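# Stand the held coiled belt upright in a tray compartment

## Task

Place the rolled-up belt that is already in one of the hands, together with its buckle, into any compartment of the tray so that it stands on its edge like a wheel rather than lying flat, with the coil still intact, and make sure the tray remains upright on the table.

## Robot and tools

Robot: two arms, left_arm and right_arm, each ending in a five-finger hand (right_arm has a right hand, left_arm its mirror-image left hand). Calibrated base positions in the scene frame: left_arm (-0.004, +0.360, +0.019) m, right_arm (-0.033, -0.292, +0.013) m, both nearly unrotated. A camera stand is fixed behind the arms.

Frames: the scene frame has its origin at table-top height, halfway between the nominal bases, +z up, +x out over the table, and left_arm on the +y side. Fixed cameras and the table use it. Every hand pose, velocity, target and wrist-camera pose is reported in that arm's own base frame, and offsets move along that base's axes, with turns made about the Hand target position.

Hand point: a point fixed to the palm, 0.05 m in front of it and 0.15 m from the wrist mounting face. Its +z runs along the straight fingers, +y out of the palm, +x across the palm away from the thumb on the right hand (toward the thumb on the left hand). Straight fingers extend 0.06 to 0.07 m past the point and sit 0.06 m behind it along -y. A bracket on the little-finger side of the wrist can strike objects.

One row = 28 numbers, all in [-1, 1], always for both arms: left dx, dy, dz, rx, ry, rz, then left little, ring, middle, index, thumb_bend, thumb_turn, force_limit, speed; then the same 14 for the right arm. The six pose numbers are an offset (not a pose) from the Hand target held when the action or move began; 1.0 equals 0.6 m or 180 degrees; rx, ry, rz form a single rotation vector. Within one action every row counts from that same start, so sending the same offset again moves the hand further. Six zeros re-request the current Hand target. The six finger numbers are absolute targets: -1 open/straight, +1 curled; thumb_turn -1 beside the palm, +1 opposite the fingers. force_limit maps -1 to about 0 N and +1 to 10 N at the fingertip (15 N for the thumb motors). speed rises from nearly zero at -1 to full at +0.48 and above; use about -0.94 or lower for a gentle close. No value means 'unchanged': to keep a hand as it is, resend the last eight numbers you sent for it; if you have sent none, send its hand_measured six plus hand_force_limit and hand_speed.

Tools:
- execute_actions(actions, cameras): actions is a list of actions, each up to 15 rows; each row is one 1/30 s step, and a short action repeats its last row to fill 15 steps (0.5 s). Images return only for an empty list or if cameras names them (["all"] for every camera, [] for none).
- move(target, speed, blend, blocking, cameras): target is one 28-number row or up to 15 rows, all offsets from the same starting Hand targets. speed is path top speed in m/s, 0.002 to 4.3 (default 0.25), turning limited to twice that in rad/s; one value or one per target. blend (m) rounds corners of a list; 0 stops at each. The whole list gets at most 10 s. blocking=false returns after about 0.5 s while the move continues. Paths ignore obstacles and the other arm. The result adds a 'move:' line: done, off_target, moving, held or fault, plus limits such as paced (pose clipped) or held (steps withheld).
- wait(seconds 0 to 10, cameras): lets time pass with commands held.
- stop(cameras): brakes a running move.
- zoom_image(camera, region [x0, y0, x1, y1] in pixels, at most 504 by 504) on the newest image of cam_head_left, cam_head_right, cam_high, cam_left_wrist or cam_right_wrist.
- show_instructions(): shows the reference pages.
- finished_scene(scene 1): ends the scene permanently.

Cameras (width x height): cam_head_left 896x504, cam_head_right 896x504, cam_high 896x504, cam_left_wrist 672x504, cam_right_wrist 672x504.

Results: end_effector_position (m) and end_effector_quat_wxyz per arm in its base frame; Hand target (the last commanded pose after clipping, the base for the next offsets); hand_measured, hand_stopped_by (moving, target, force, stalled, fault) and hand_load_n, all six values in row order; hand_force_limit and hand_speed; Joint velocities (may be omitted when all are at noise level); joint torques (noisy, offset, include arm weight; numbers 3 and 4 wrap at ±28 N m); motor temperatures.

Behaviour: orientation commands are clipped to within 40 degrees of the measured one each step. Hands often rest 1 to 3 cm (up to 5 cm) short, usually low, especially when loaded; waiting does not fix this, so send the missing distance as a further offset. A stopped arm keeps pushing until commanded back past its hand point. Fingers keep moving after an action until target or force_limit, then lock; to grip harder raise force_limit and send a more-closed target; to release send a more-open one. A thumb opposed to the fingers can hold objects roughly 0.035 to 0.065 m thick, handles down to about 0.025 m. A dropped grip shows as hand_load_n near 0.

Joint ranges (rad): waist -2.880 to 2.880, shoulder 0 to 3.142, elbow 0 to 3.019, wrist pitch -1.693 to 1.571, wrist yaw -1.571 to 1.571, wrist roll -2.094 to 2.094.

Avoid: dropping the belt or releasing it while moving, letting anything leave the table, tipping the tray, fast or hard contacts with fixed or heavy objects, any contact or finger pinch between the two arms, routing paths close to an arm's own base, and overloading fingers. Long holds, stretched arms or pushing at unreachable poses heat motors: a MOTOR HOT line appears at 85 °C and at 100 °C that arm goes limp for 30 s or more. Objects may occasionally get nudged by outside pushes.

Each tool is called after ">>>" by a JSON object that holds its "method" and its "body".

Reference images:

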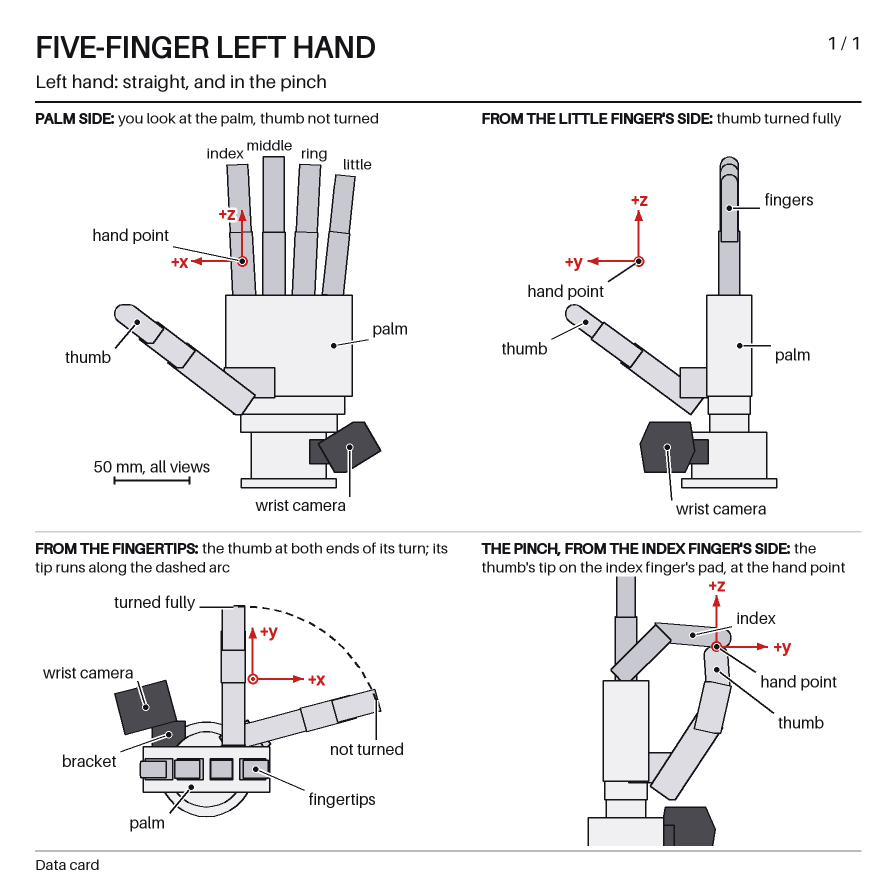

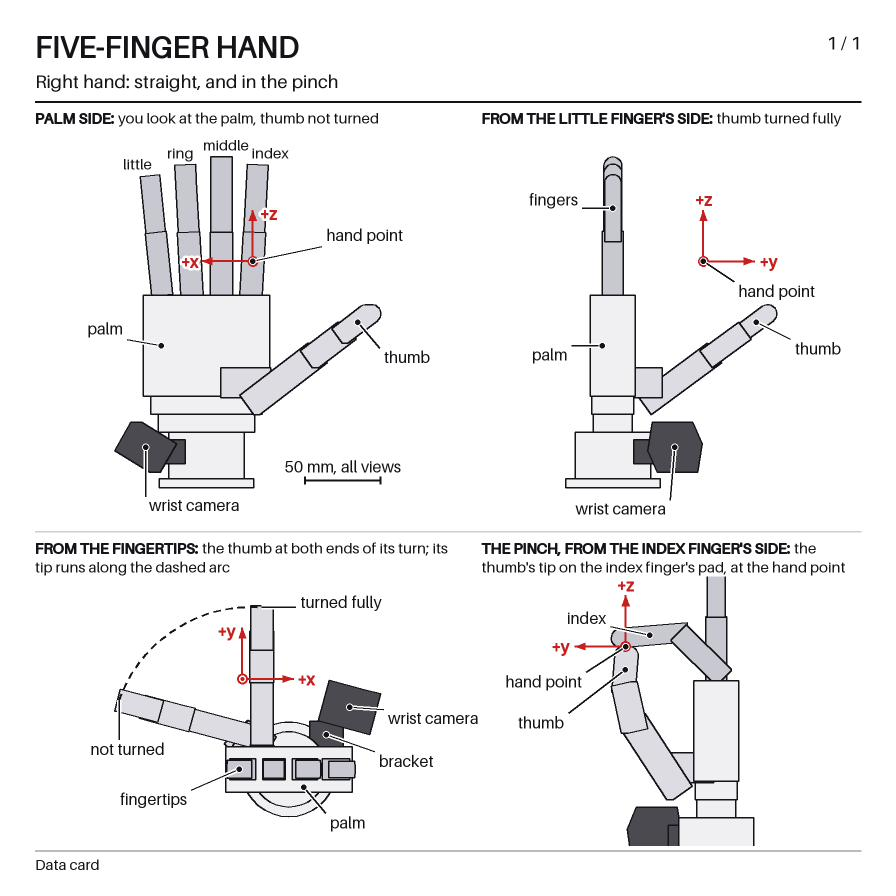

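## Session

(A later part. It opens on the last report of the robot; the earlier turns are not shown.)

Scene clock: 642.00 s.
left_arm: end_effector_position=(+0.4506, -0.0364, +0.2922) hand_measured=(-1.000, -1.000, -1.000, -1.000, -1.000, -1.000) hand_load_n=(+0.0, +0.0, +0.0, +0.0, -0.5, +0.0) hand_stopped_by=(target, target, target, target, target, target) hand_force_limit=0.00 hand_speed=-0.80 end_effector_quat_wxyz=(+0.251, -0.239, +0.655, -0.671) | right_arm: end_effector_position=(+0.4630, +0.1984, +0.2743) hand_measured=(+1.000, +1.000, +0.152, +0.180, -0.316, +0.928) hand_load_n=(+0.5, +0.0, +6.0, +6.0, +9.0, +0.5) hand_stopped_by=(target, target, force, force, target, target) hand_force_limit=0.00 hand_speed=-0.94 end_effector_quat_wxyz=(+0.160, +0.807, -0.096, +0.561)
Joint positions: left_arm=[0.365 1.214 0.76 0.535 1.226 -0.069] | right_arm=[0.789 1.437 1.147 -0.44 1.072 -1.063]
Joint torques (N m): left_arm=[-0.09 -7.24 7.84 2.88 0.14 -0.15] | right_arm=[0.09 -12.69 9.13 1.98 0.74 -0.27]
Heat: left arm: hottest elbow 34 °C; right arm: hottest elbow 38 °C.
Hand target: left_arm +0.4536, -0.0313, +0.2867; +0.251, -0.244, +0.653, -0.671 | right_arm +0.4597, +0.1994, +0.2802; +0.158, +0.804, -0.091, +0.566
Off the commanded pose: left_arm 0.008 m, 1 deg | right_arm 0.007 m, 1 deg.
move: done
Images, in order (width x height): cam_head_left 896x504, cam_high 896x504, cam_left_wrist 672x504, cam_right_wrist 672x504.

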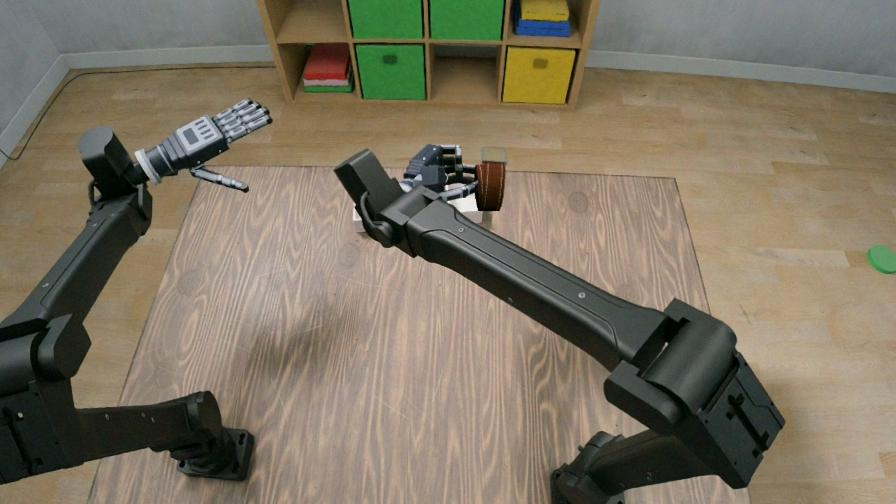

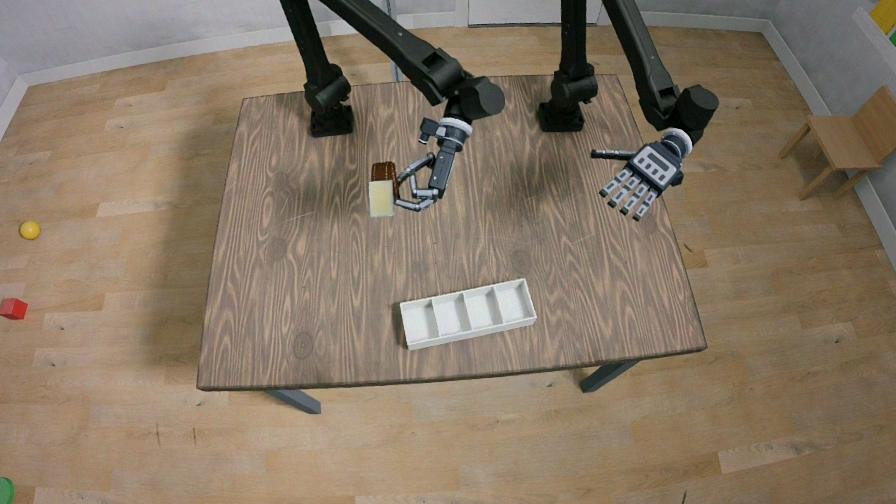

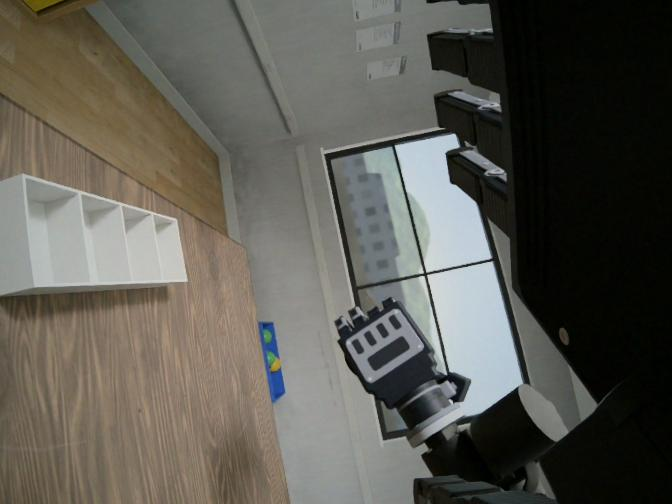

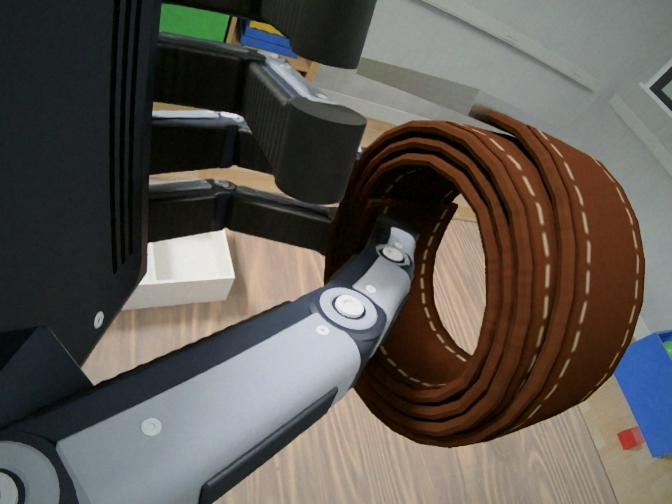

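>>> {"method": "move", "body": {"target": [[0, 0, 0, 0, 0, 0, -1, -1, -1, -1, -1, -1, 0, -0.8, 0, 0, -0.34, 0.0056, -0.0553, 0, 1.0, 1.0, 0.154, 0.22, -0.312, 0.928, 0, -0.94]], "speed": 0.2, "cameras": ["cam_left_wrist", "cam_head_left", "cam_high", "cam_right_wrist"]}}

Scene clock: 813.73 s.
left_arm: end_effector_position=(+0.4506, -0.0364, +0.2922) hand_measured=(-1.000, -1.000, -1.000, -1.000, -1.000, -1.000) hand_load_n=(+0.0, +0.0, +0.0, +0.0, +0.0, -0.5) hand_stopped_by=(target, target, target, target, target, target) hand_force_limit=0.00 hand_speed=-0.80 end_effector_quat_wxyz=(+0.251, -0.239, +0.655, -0.671) | right_arm: end_effector_position=(+0.4637, +0.1982, +0.0797) hand_measured=(+1.000, +1.000, +0.152, +0.180, -0.316, +0.928) hand_load_n=(+0.5, +0.0, +6.0, +6.0, +9.0, +1.0) hand_stopped_by=(target, target, force, force, target, target) hand_force_limit=0.00 hand_speed=-0.94 end_effector_quat_wxyz=(+0.137, +0.752, -0.120, +0.634)
Joint positions: left_arm=[0.365 1.214 0.76 0.535 1.226 -0.069] | right_arm=[0.806 1.79 0.803 0.59 1.147 -1.26]
Joint torques (N m): left_arm=[-0.32 -7.36 7.87 2.92 0.13 -0.17] | right_arm=[0.03 -12.28 5.34 2.09 0.46 -0.25]
Motor temperatures (°C): left_arm=[27 29 35 28 27 28] | right_arm=[26 29 33 27 28 27]
Heat: left arm: hottest elbow 35 °C; right arm: hottest elbow 33 °C.
Hand target: left_arm +0.4536, -0.0313, +0.2867; +0.251, -0.244, +0.653, -0.671 | right_arm +0.4597, +0.1994, +0.0763; +0.142, +0.753, -0.109, +0.633
Off the commanded pose: left_arm 0.008 m, 1 deg | right_arm 0.005 m, 1 deg.
move: done
Images, in order (width x height): cam_head_left 896x504, cam_high 896x504, cam_left_wrist 672x504, cam_right_wrist 672x504.

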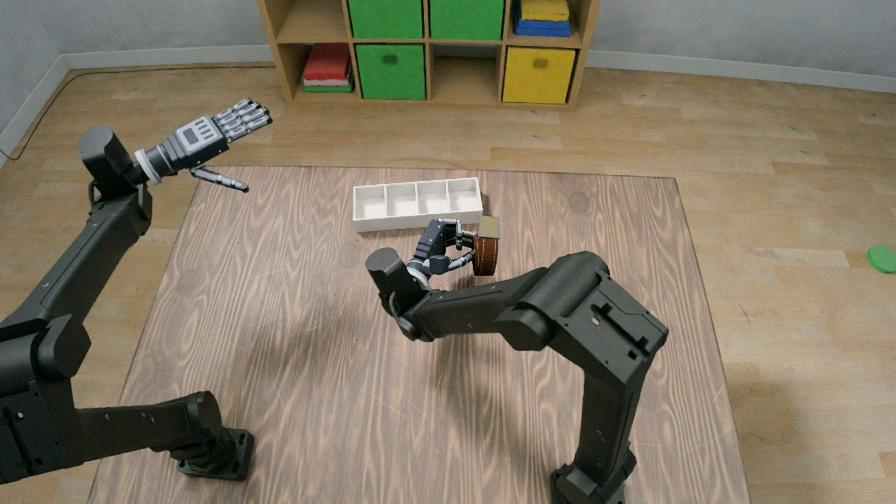

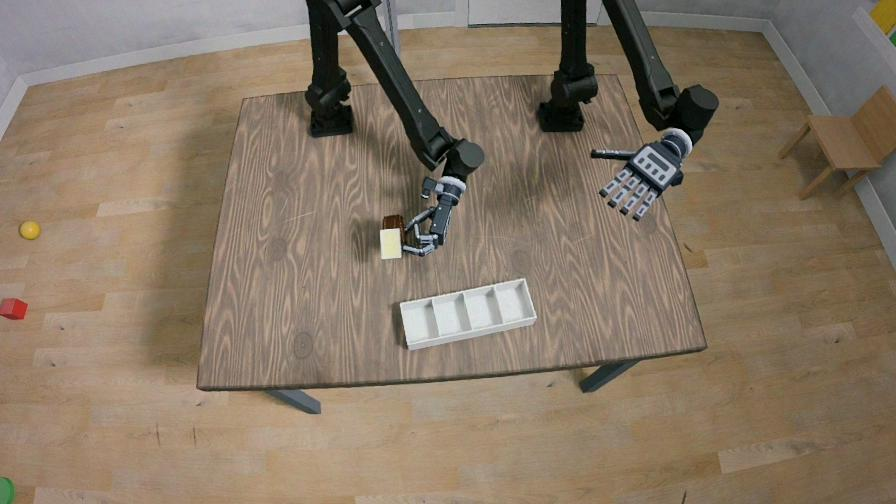

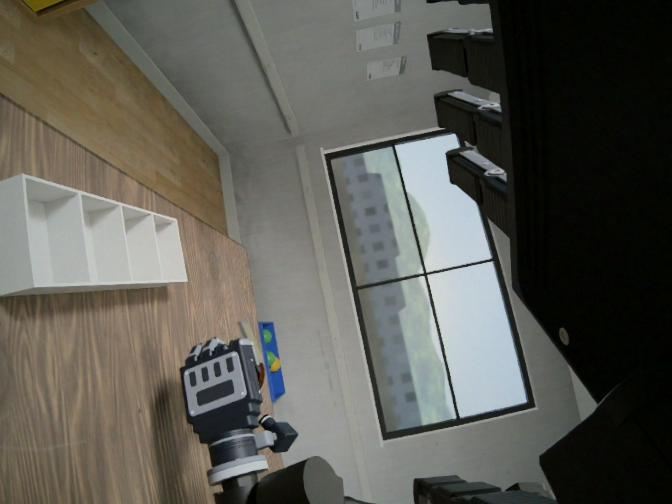

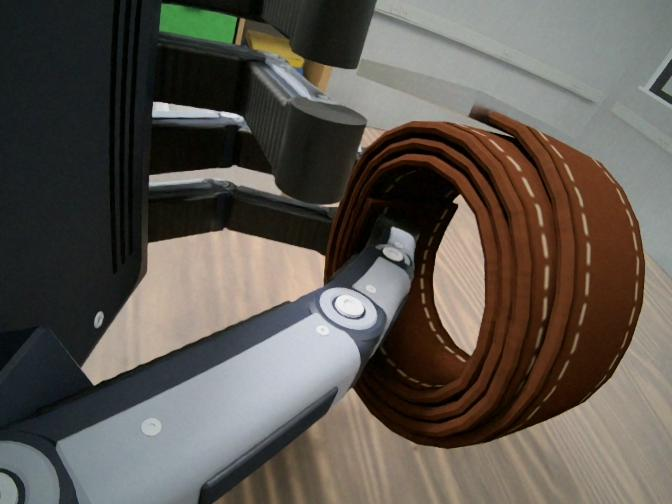

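>>> {"method": "move", "body": {"target": [[0, 0, 0, 0, 0, 0, -1, -1, -1, -1, -1, -1, 0, -0.8, 0, 0, -0.083, 0, 0, 0, 1.0, 1.0, 0.154, 0.22, -0.312, 0.928, 0, -0.94]], "speed": 0.15, "cameras": ["cam_head_left", "cam_high", "cam_right_wrist"]}}

>>> {"method": "zoom_image", "body": {"camera": "cam_head_left", "region": [380, 180, 560, 310]}}

>>> {"method": "zoom_image", "body": {"camera": "cam_high", "region": [360, 180, 490, 290]}}

Scene clock: 821.13 s.
left_arm: end_effector_position=(+0.4506, -0.0364, +0.2922) hand_measured=(-1.000, -1.000, -1.000, -1.000, -1.000, -1.000) hand_load_n=(+0.0, +0.0, +0.0, +0.0, +0.0, +0.0) hand_stopped_by=(target, target, target, target, target, target) hand_force_limit=0.00 hand_speed=-0.80 end_effector_quat_wxyz=(+0.251, -0.239, +0.655, -0.671) | right_arm: end_effector_position=(+0.4623, +0.1968, +0.0267) hand_measured=(+1.000, +1.000, +0.152, +0.180, -0.316, +0.928) hand_load_n=(+0.5, +0.0, +6.0, +6.5, +9.0, +0.5) hand_stopped_by=(target, target, force, force, target, target) hand_force_limit=0.00 hand_speed=-0.94 end_effector_quat_wxyz=(+0.140, +0.753, -0.117, +0.632)
Joint positions: left_arm=[0.365 1.214 0.76 0.535 1.226 -0.069] | right_arm=[0.806 1.932 0.795 0.732 1.147 -1.261]
Joint torques (N m): left_arm=[-0.15 -7 7.87 2.95 0.15 -0.16] | right_arm=[0.03 -13.33 4.59 2.15 0.47 -0.23]
Heat: left arm: hottest elbow 35 °C; right arm: hottest elbow 33 °C.
Hand target: left_arm +0.4536, -0.0313, +0.2867; +0.251, -0.244, +0.653, -0.671 | right_arm +0.4598, +0.1994, +0.0265; +0.142, +0.753, -0.109, +0.633
Off the commanded pose: left_arm 0.008 m, 1 deg | right_arm 0.004 m, 1 deg.
move: done
Images, in order (width x height): cam_head_left 896x504, cam_high 896x504, cam_right_wrist 672x504.

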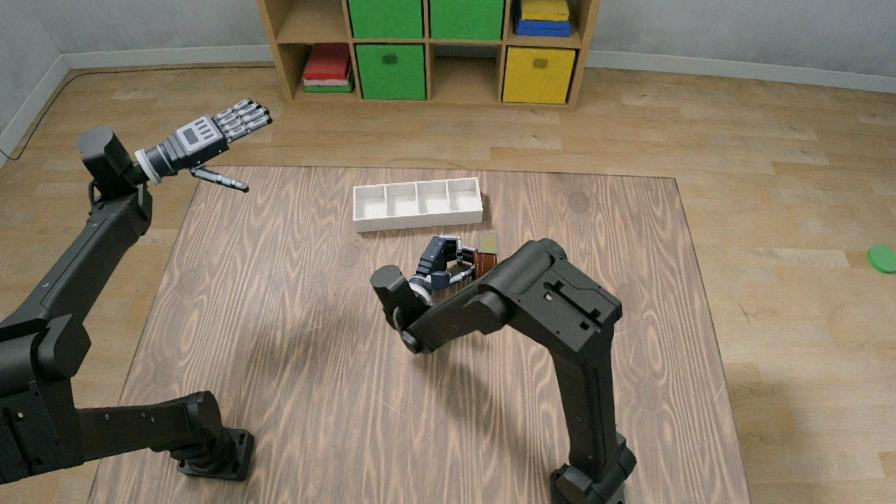

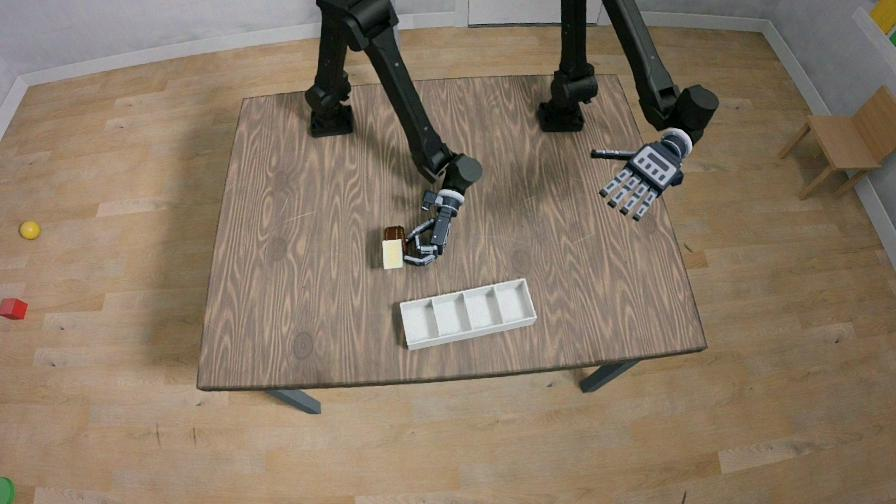

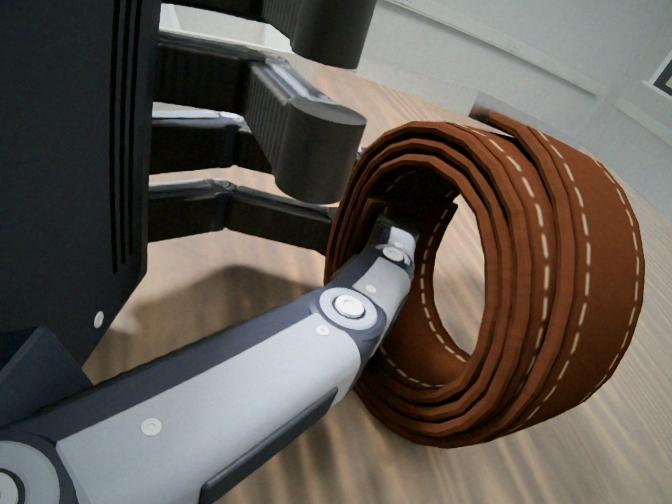

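Scaled by 2.800 from the camera's 896x504 image, which has a finer 1280x720 frame.

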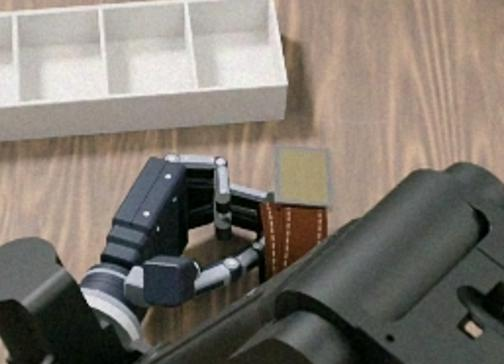

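Scaled by 3.877 from the camera's 896x504 image, which has a finer 1280x720 frame.

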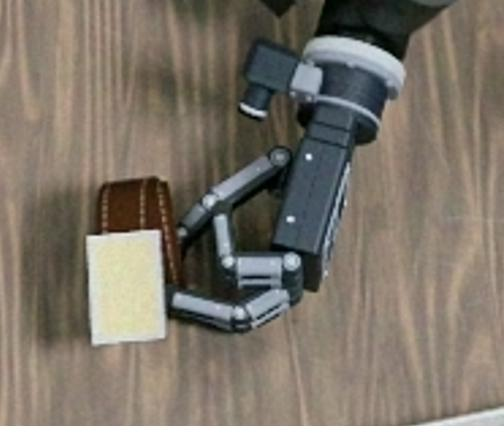

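>>> {"method": "move", "body": {"target": [[0, 0, 0, 0, 0, 0, -1, -1, -1, -1, -1, -1, 0, -0.8, 0, 0, -0.012, 0, 0, 0, 1.0, 1.0, 0.154, 0.22, -0.312, 0.928, 0, -0.94]], "speed": 0.03, "cameras": ["cam_high", "cam_right_wrist"]}}

Scene clock: 832.77 s.
left_arm: end_effector_position=(+0.4506, -0.0364, +0.2922) hand_measured=(-1.000, -1.000, -1.000, -1.000, -1.000, -1.000) hand_load_n=(+0.0, +0.0, +0.0, +0.0, +0.0, +0.0) hand_stopped_by=(target, target, target, target, target, target) hand_force_limit=0.00 hand_speed=-0.80 end_effector_quat_wxyz=(+0.251, -0.239, +0.655, -0.671) | right_arm: end_effector_position=(+0.4625, +0.1969, +0.0221) hand_measured=(+1.000, +1.000, +0.152, +0.180, -0.316, +0.928) hand_load_n=(+0.0, +0.0, +6.0, +6.5, +9.0, +0.5) hand_stopped_by=(target, target, force, force, target, target) hand_force_limit=0.00 hand_speed=-0.94 end_effector_quat_wxyz=(+0.138, +0.752, -0.118, +0.633)
Joint positions: left_arm=[0.365 1.214 0.76 0.535 1.226 -0.069] | right_arm=[0.806 1.946 0.795 0.751 1.147 -1.262]
Joint torques (N m): left_arm=[-0.32 -7.24 7.83 2.88 0.15 -0.15] | right_arm=[0.09 -12.81 4.56 2.07 0.47 -0.25]
Heat: left arm: hottest elbow 35 °C; right arm: hottest elbow 33 °C.
Hand target: left_arm +0.4536, -0.0313, +0.2867; +0.251, -0.244, +0.653, -0.671 | right_arm +0.4598, +0.1994, +0.0194; +0.142, +0.753, -0.109, +0.633
Off the commanded pose: left_arm 0.008 m, 1 deg | right_arm 0.005 m, 1 deg.
move: done
Images, in order (width x height): cam_high 896x504, cam_right_wrist 672x504.

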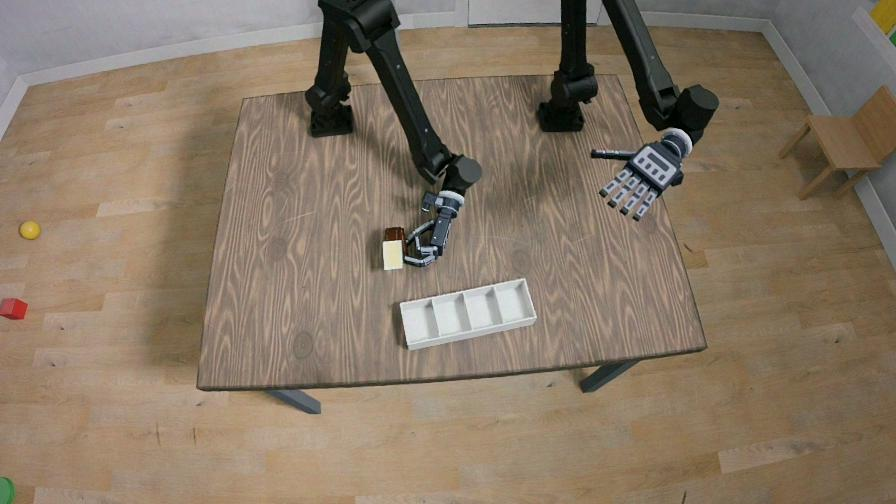

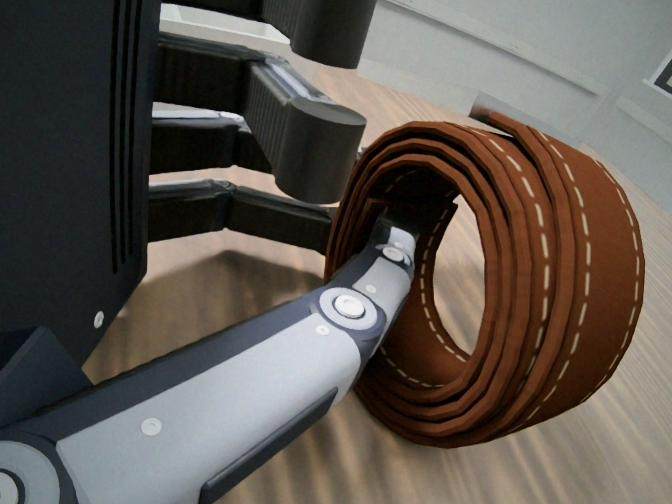

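>>> {"method": "move", "body": {"target": [[0, 0, 0, 0, 0, 0, -1, -1, -1, -1, -1, -1, 0, -0.8, 0, 0, -0.012, 0, 0, 0, 1.0, 1.0, 0.154, 0.22, -0.312, 0.928, 0, -0.94]], "speed": 0.03, "cameras": ["cam_high", "cam_right_wrist", "cam_head_left"]}}

>>> {"method": "zoom_image", "body": {"camera": "cam_high", "region": [360, 180, 490, 290]}}

Scene clock: 838.73 s.
left_arm: end_effector_position=(+0.4506, -0.0364, +0.2922) hand_measured=(-1.000, -1.000, -1.000, -1.000, -1.000, -1.000) hand_load_n=(+0.0, +0.0, +0.0, +0.0, +0.0, +0.0) hand_stopped_by=(target, target, target, target, target, target) hand_force_limit=0.00 hand_speed=-0.80 end_effector_quat_wxyz=(+0.251, -0.239, +0.655, -0.671) | right_arm: end_effector_position=(+0.4629, +0.1972, +0.0198) hand_measured=(+1.000, +1.000, +0.152, +0.180, -0.316, +0.928) hand_load_n=(+0.0, +0.0, +6.5, +6.0, +8.5, +0.0) hand_stopped_by=(target, target, force, force, target, target) hand_force_limit=0.00 hand_speed=-0.94 end_effector_quat_wxyz=(+0.139, +0.751, -0.116, +0.635)
Joint positions: left_arm=[0.365 1.214 0.76 0.535 1.226 -0.069] | right_arm=[0.806 1.958 0.795 0.774 1.147 -1.275]
Joint torques (N m): left_arm=[-0.15 -7.12 7.9 2.88 0.15 -0.15] | right_arm=[0.09 -12.04 4.6 1.99 0.45 -0.12]
Heat: left arm: hottest elbow 35 °C; right arm: hottest elbow 32 °C.
Hand target: left_arm +0.4536, -0.0313, +0.2867; +0.251, -0.244, +0.653, -0.671 | right_arm +0.4598, +0.1995, +0.0122; +0.142, +0.753, -0.109, +0.633
Off the commanded pose: left_arm 0.008 m, 1 deg | right_arm 0.008 m, 1 deg.
move: done
Images, in order (width x height): cam_head_left 896x504, cam_high 896x504, cam_right_wrist 672x504.

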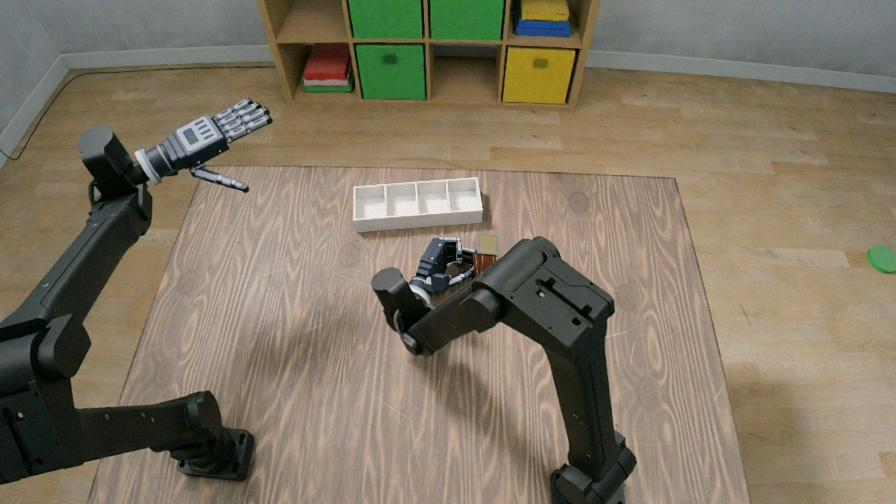

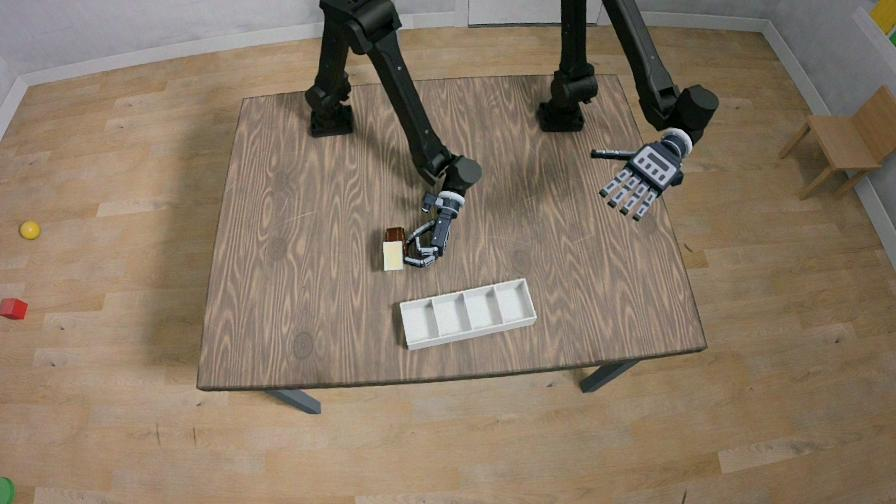

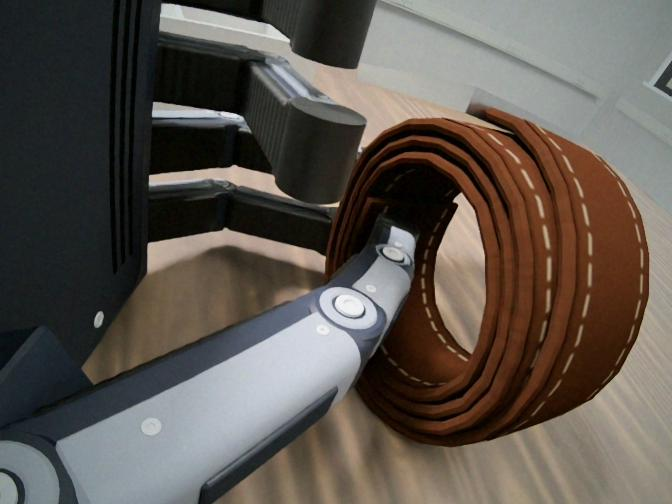

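Scaled by 3.877 from the camera's 896x504 image, which has a finer 1280x720 frame.

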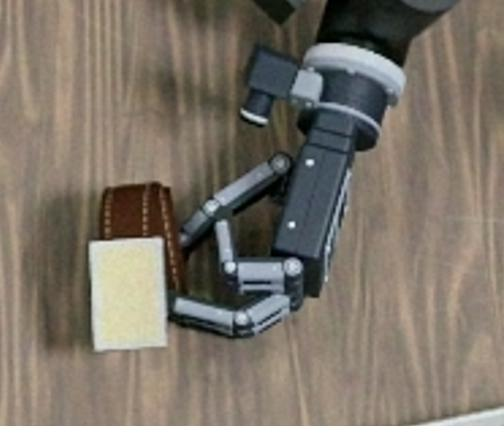

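>>> {"method": "move", "body": {"target": [[0, 0, 0, 0, 0, 0, -1, -1, -1, -1, -1, -1, 0, -0.8, 0, 0, 0.013, 0, 0, 0, 1.0, 1.0, -0.1, -0.1, -0.312, 0.928, 0, -0.8]], "speed": 0.03, "cameras": ["cam_high", "cam_right_wrist", "cam_head_left"]}}

>>> {"method": "zoom_image", "body": {"camera": "cam_high", "region": [360, 180, 490, 290]}}

Scene clock: 848.13 s.
left_arm: end_effector_position=(+0.4506, -0.0364, +0.2922) hand_measured=(-1.000, -1.000, -1.000, -1.000, -1.000, -1.000) hand_load_n=(+0.0, +0.0, +0.0, +0.5, +0.0, -0.5) hand_stopped_by=(target, target, target, target, target, target) hand_force_limit=0.00 hand_speed=-0.80 end_effector_quat_wxyz=(+0.251, -0.239, +0.655, -0.671) | right_arm: end_effector_position=(+0.4627, +0.1969, +0.0198) hand_measured=(+1.000, +1.000, -0.100, -0.100, -0.314, +0.928) hand_load_n=(+0.0, +0.0, +0.5, +0.0, +0.5, +0.0) hand_stopped_by=(target, target, target, target, target, target) hand_force_limit=0.00 hand_speed=-0.80 end_effector_quat_wxyz=(+0.140, +0.751, -0.117, +0.635)
Joint positions: left_arm=[0.365 1.214 0.76 0.535 1.226 -0.069] | right_arm=[0.806 1.958 0.795 0.774 1.149 -1.276]
Joint torques (N m): left_arm=[-0.26 -7.3 7.87 2.85 0.14 -0.15] | right_arm=[0.03 -13.98 4.45 1.21 0.38 -0.14]
Heat: left arm: hottest elbow 35 °C; right arm: hottest elbow 32 °C.
Hand target: left_arm +0.4536, -0.0313, +0.2867; +0.251, -0.244, +0.653, -0.671 | right_arm +0.4598, +0.1995, +0.0200; +0.142, +0.753, -0.109, +0.633
Off the commanded pose: left_arm 0.008 m, 1 deg | right_arm 0.004 m, 1 deg.
move: done
Images, in order (width x height): cam_head_left 896x504, cam_high 896x504, cam_right_wrist 672x504.

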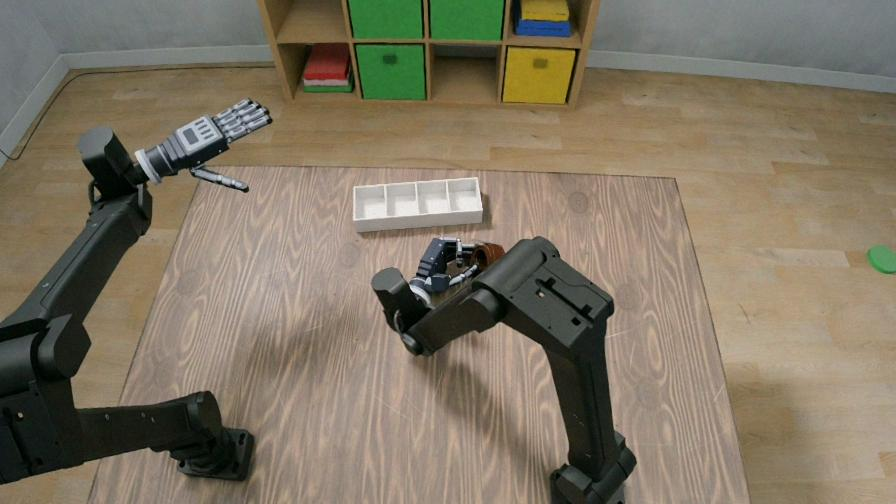

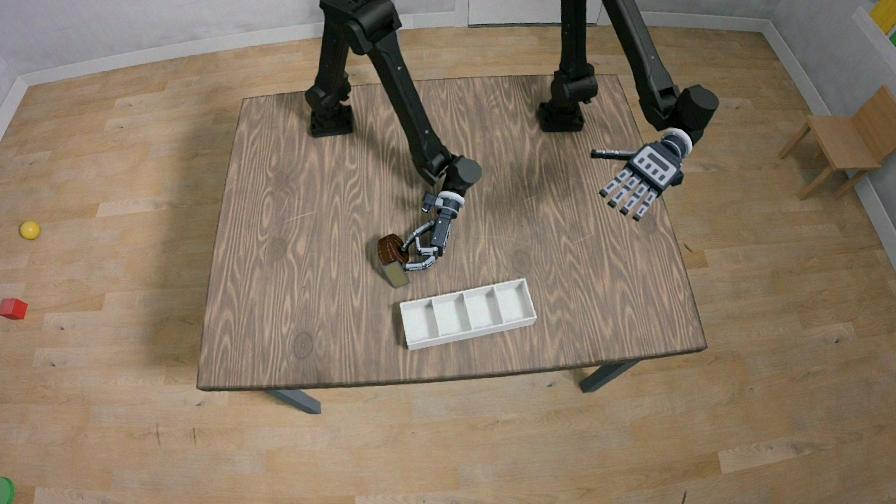

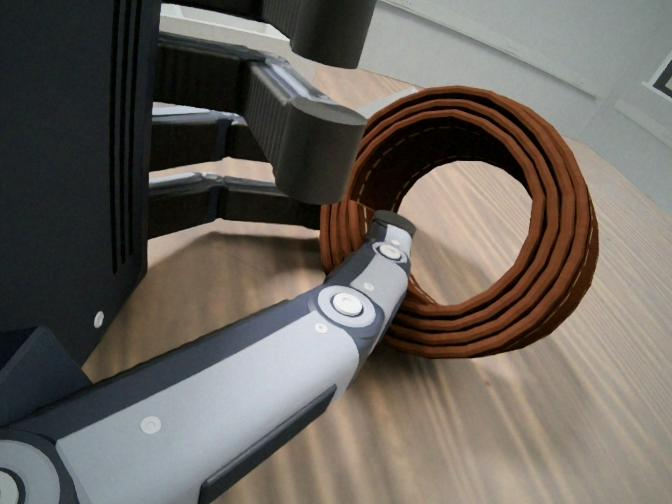

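Scaled by 3.877 from the camera's 896x504 image, which has a finer 1280x720 frame.

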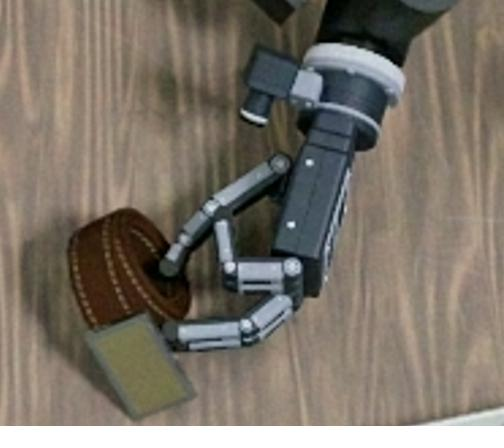

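>>> {"method": "zoom_image", "body": {"camera": "cam_head_left", "region": [410, 210, 540, 300]}}

>>> {"method": "zoom_image", "body": {"camera": "cam_high", "region": [365, 220, 425, 300]}}

Scaled by 3.877 from the camera's 896x504 image, which has a finer 1280x720 frame.

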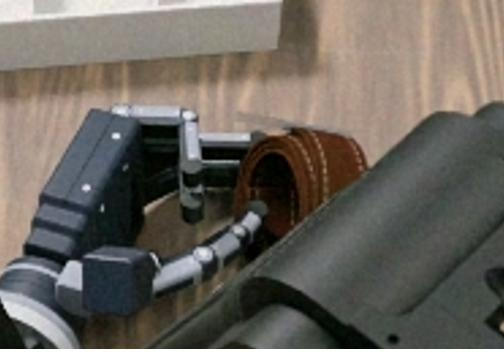

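Scaled by 6.300 from the camera's 896x504 image, which has a finer 1280x720 frame.

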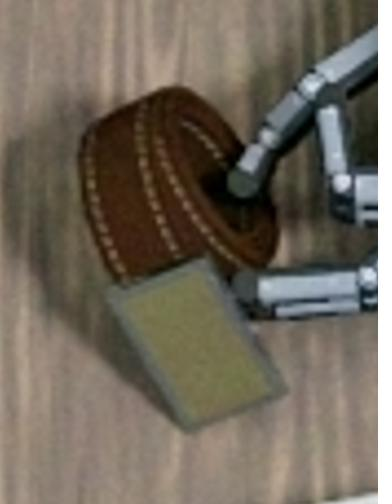

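>>> {"method": "move", "body": {"target": [[0, 0, 0, 0, 0, 0, -1, -1, -1, -1, -1, -1, 0, -0.8, 0, 0, 0.004, 0, 0, 0, 1.0, 1.0, -0.8, -0.8, -0.312, 0.928, 0, -0.7], [0, 0, 0, 0, 0, 0, -1, -1, -1, -1, -1, -1, 0, -0.8, 0.0, 0.015, 0.004, 0, 0, 0.15, 1.0, 1.0, -0.8, -0.8, -0.312, 0.928, 0, -0.7]], "speed": [0.03, 0.12], "cameras": ["cam_high", "cam_right_wrist", "cam_head_left"]}}

>>> {"method": "zoom_image", "body": {"camera": "cam_high", "region": [360, 180, 490, 290]}}

Scene clock: 903.33 s.
left_arm: end_effector_position=(+0.4506, -0.0364, +0.2922) hand_measured=(-1.000, -1.000, -1.000, -1.000, -1.000, -1.000) hand_load_n=(+0.0, +0.0, +0.0, +0.0, +0.0, +0.0) hand_stopped_by=(target, target, target, target, target, target) hand_force_limit=0.00 hand_speed=-0.80 end_effector_quat_wxyz=(+0.251, -0.239, +0.655, -0.671) | right_arm: end_effector_position=(+0.4618, +0.2129, +0.0230) hand_measured=(+1.000, +1.000, -0.800, -0.800, -0.314, +0.928) hand_load_n=(+0.0, +0.0, +0.0, -0.5, +0.0, +0.0) hand_stopped_by=(target, target, target, target, target, target) hand_force_limit=0.00 hand_speed=-0.70 end_effector_quat_wxyz=(-0.011, +0.757, +0.067, +0.650)
Joint positions: left_arm=[0.365 1.214 0.76 0.535 1.226 -0.069] | right_arm=[0.761 1.905 0.565 1.143 0.646 -1.522]
Joint torques (N m): left_arm=[0.03 -7.24 7.9 2.91 0.14 -0.15] | right_arm=[-0.91 -11.75 2.43 2.3 -0.16 -0.12]
Heat: left arm: hottest elbow 35 °C; right arm: hottest elbow 31 °C.
Hand target: left_arm +0.4536, -0.0313, +0.2867; +0.251, -0.244, +0.653, -0.671 | right_arm +0.4598, +0.2083, +0.0223; -0.009, +0.758, +0.069, +0.649
Off the commanded pose: left_arm 0.008 m, 1 deg | right_arm 0.005 m, 0 deg.
move: done
Images, in order (width x height): cam_head_left 896x504, cam_high 896x504, cam_right_wrist 672x504.

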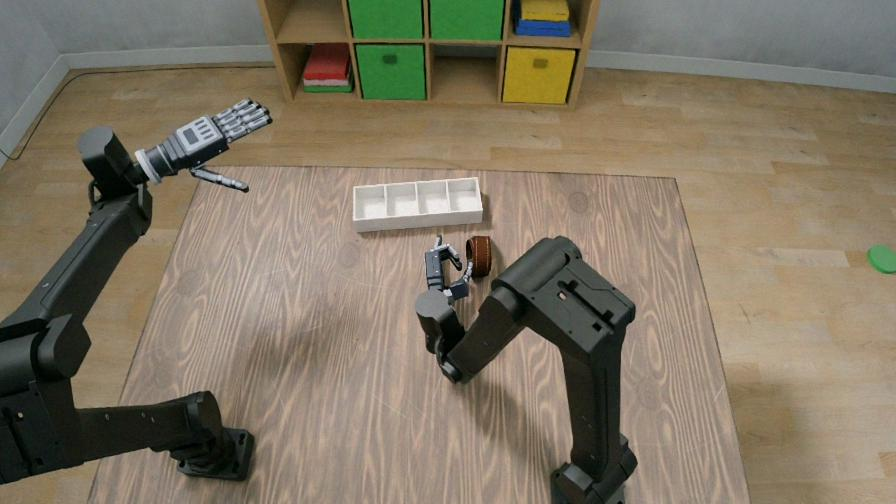

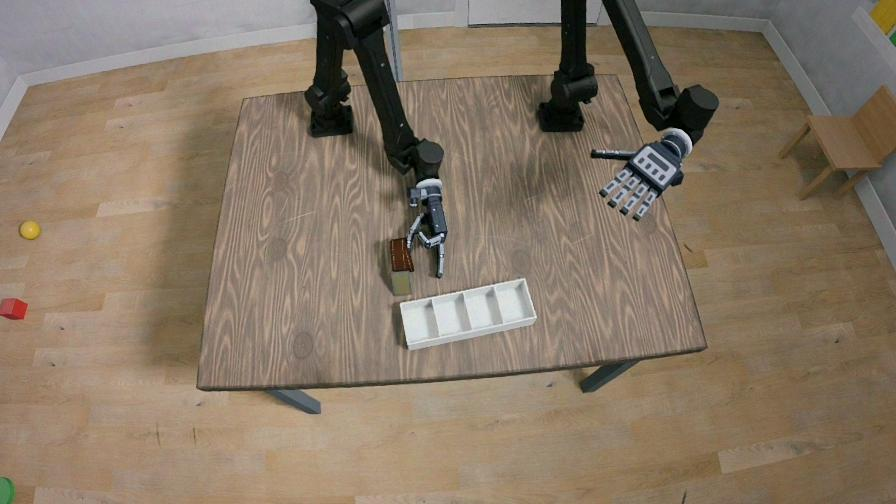

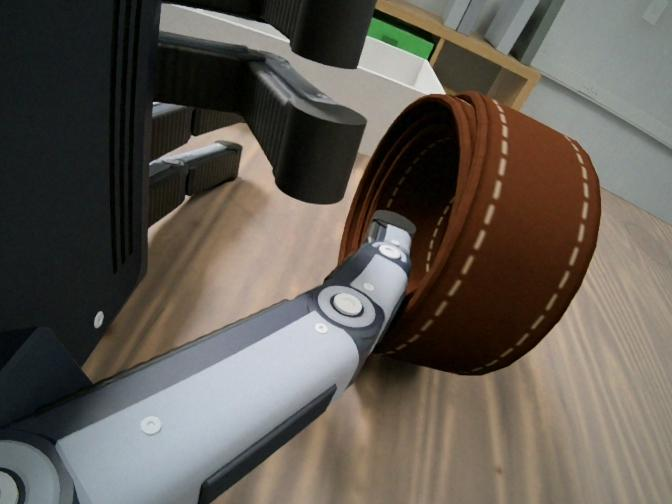

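Scaled by 3.877 from the camera's 896x504 image, which has a finer 1280x720 frame.

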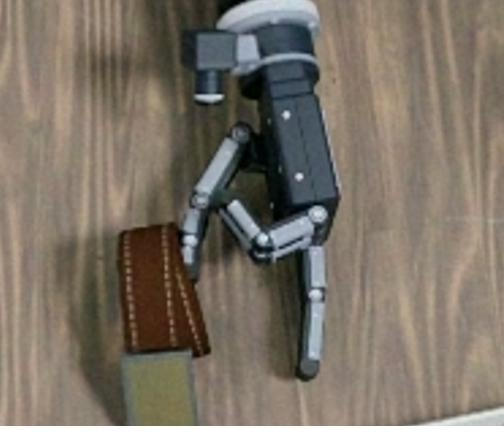

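>>> {"method": "move", "body": {"target": [[0, 0, 0, 0, 0, 0, -1, -1, -1, -1, -1, -1, 0, -0.8, 0.010, -0.033, -0.004, 0, 0, -0.183, 1.0, 1.0, -0.8, -0.8, -0.312, 0.928, 0, -0.7]], "speed": 0.12, "cameras": ["cam_high", "cam_right_wrist", "cam_head_left"]}}

>>> {"method": "zoom_image", "body": {"camera": "cam_high", "region": [360, 200, 470, 310]}}

Scene clock: 974.33 s.
left_arm: end_effector_position=(+0.4506, -0.0364, +0.2922) hand_measured=(-1.000, -1.000, -1.000, -1.000, -1.000, -1.000) hand_load_n=(+0.0, +0.0, +0.0, +0.0, +0.0, +0.0) hand_stopped_by=(target, target, target, target, target, target) hand_force_limit=0.00 hand_speed=-0.80 end_effector_quat_wxyz=(+0.251, -0.239, +0.655, -0.671) | right_arm: end_effector_position=(+0.4595, +0.1822, +0.0223) hand_measured=(+1.000, +1.000, -0.800, -0.800, -0.314, +0.928) hand_load_n=(+0.0, +0.0, +0.0, +0.0, +0.0, +0.0) hand_stopped_by=(target, target, target, target, target, target) hand_force_limit=0.00 hand_speed=-0.70 end_effector_quat_wxyz=(+0.179, +0.747, -0.142, +0.624)
Joint positions: left_arm=[0.365 1.214 0.76 0.535 1.226 -0.069] | right_arm=[0.791 1.951 0.821 0.655 1.222 -1.213]
Joint torques (N m): left_arm=[-0.26 -7.06 7.94 2.96 0.14 -0.14] | right_arm=[-0.62 -12.69 7.16 0.98 0.39 0.03]
Heat: left arm: hottest elbow 35 °C; right arm: hottest elbow 30 °C.
Hand target: left_arm +0.4536, -0.0313, +0.2867; +0.251, -0.244, +0.653, -0.671 | right_arm +0.4658, +0.1886, +0.0200; +0.175, +0.746, -0.148, +0.625
Off the commanded pose: left_arm 0.008 m, 1 deg | right_arm 0.009 m, 1 deg.
move: done
Images, in order (width x height): cam_head_left 896x504, cam_high 896x504, cam_right_wrist 672x504.

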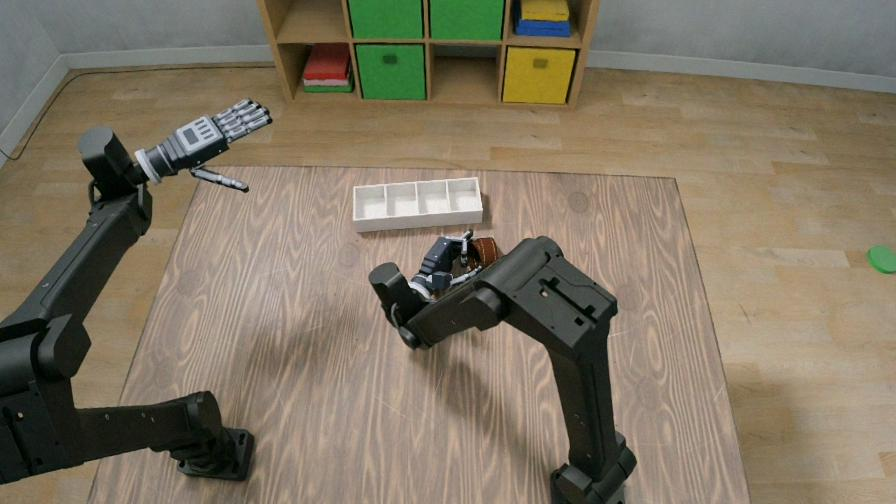

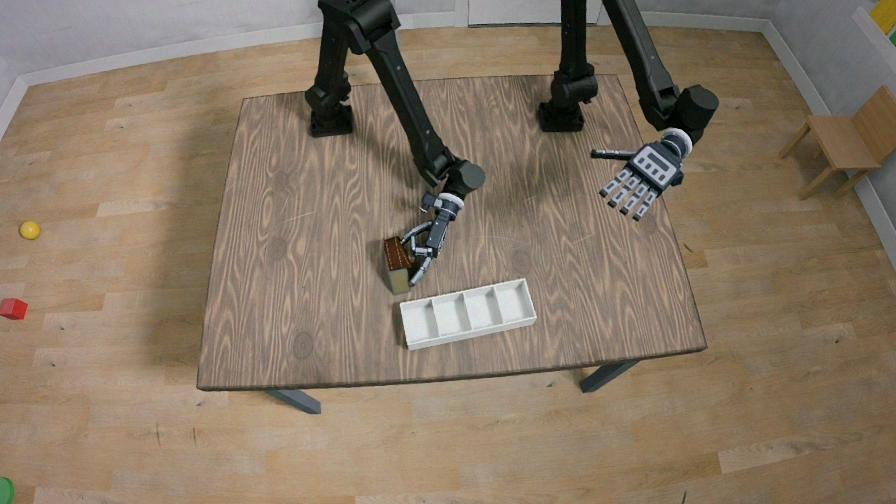

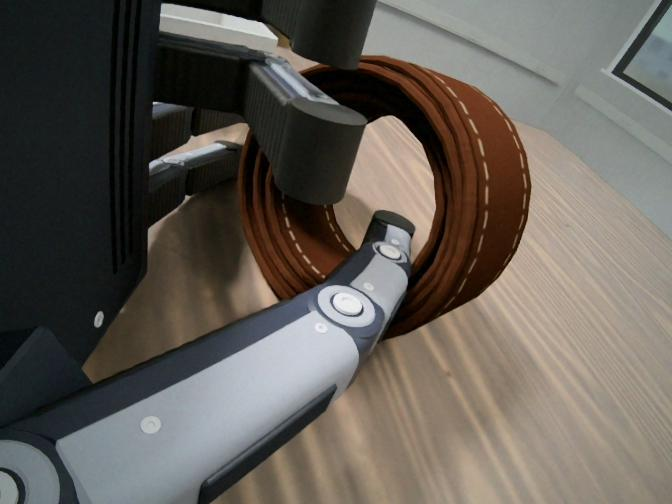

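Scaled by 4.582 from the camera's 896x504 image, which has a finer 1280x720 frame.

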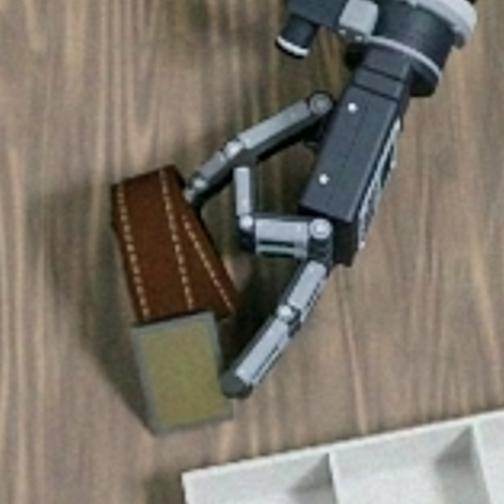

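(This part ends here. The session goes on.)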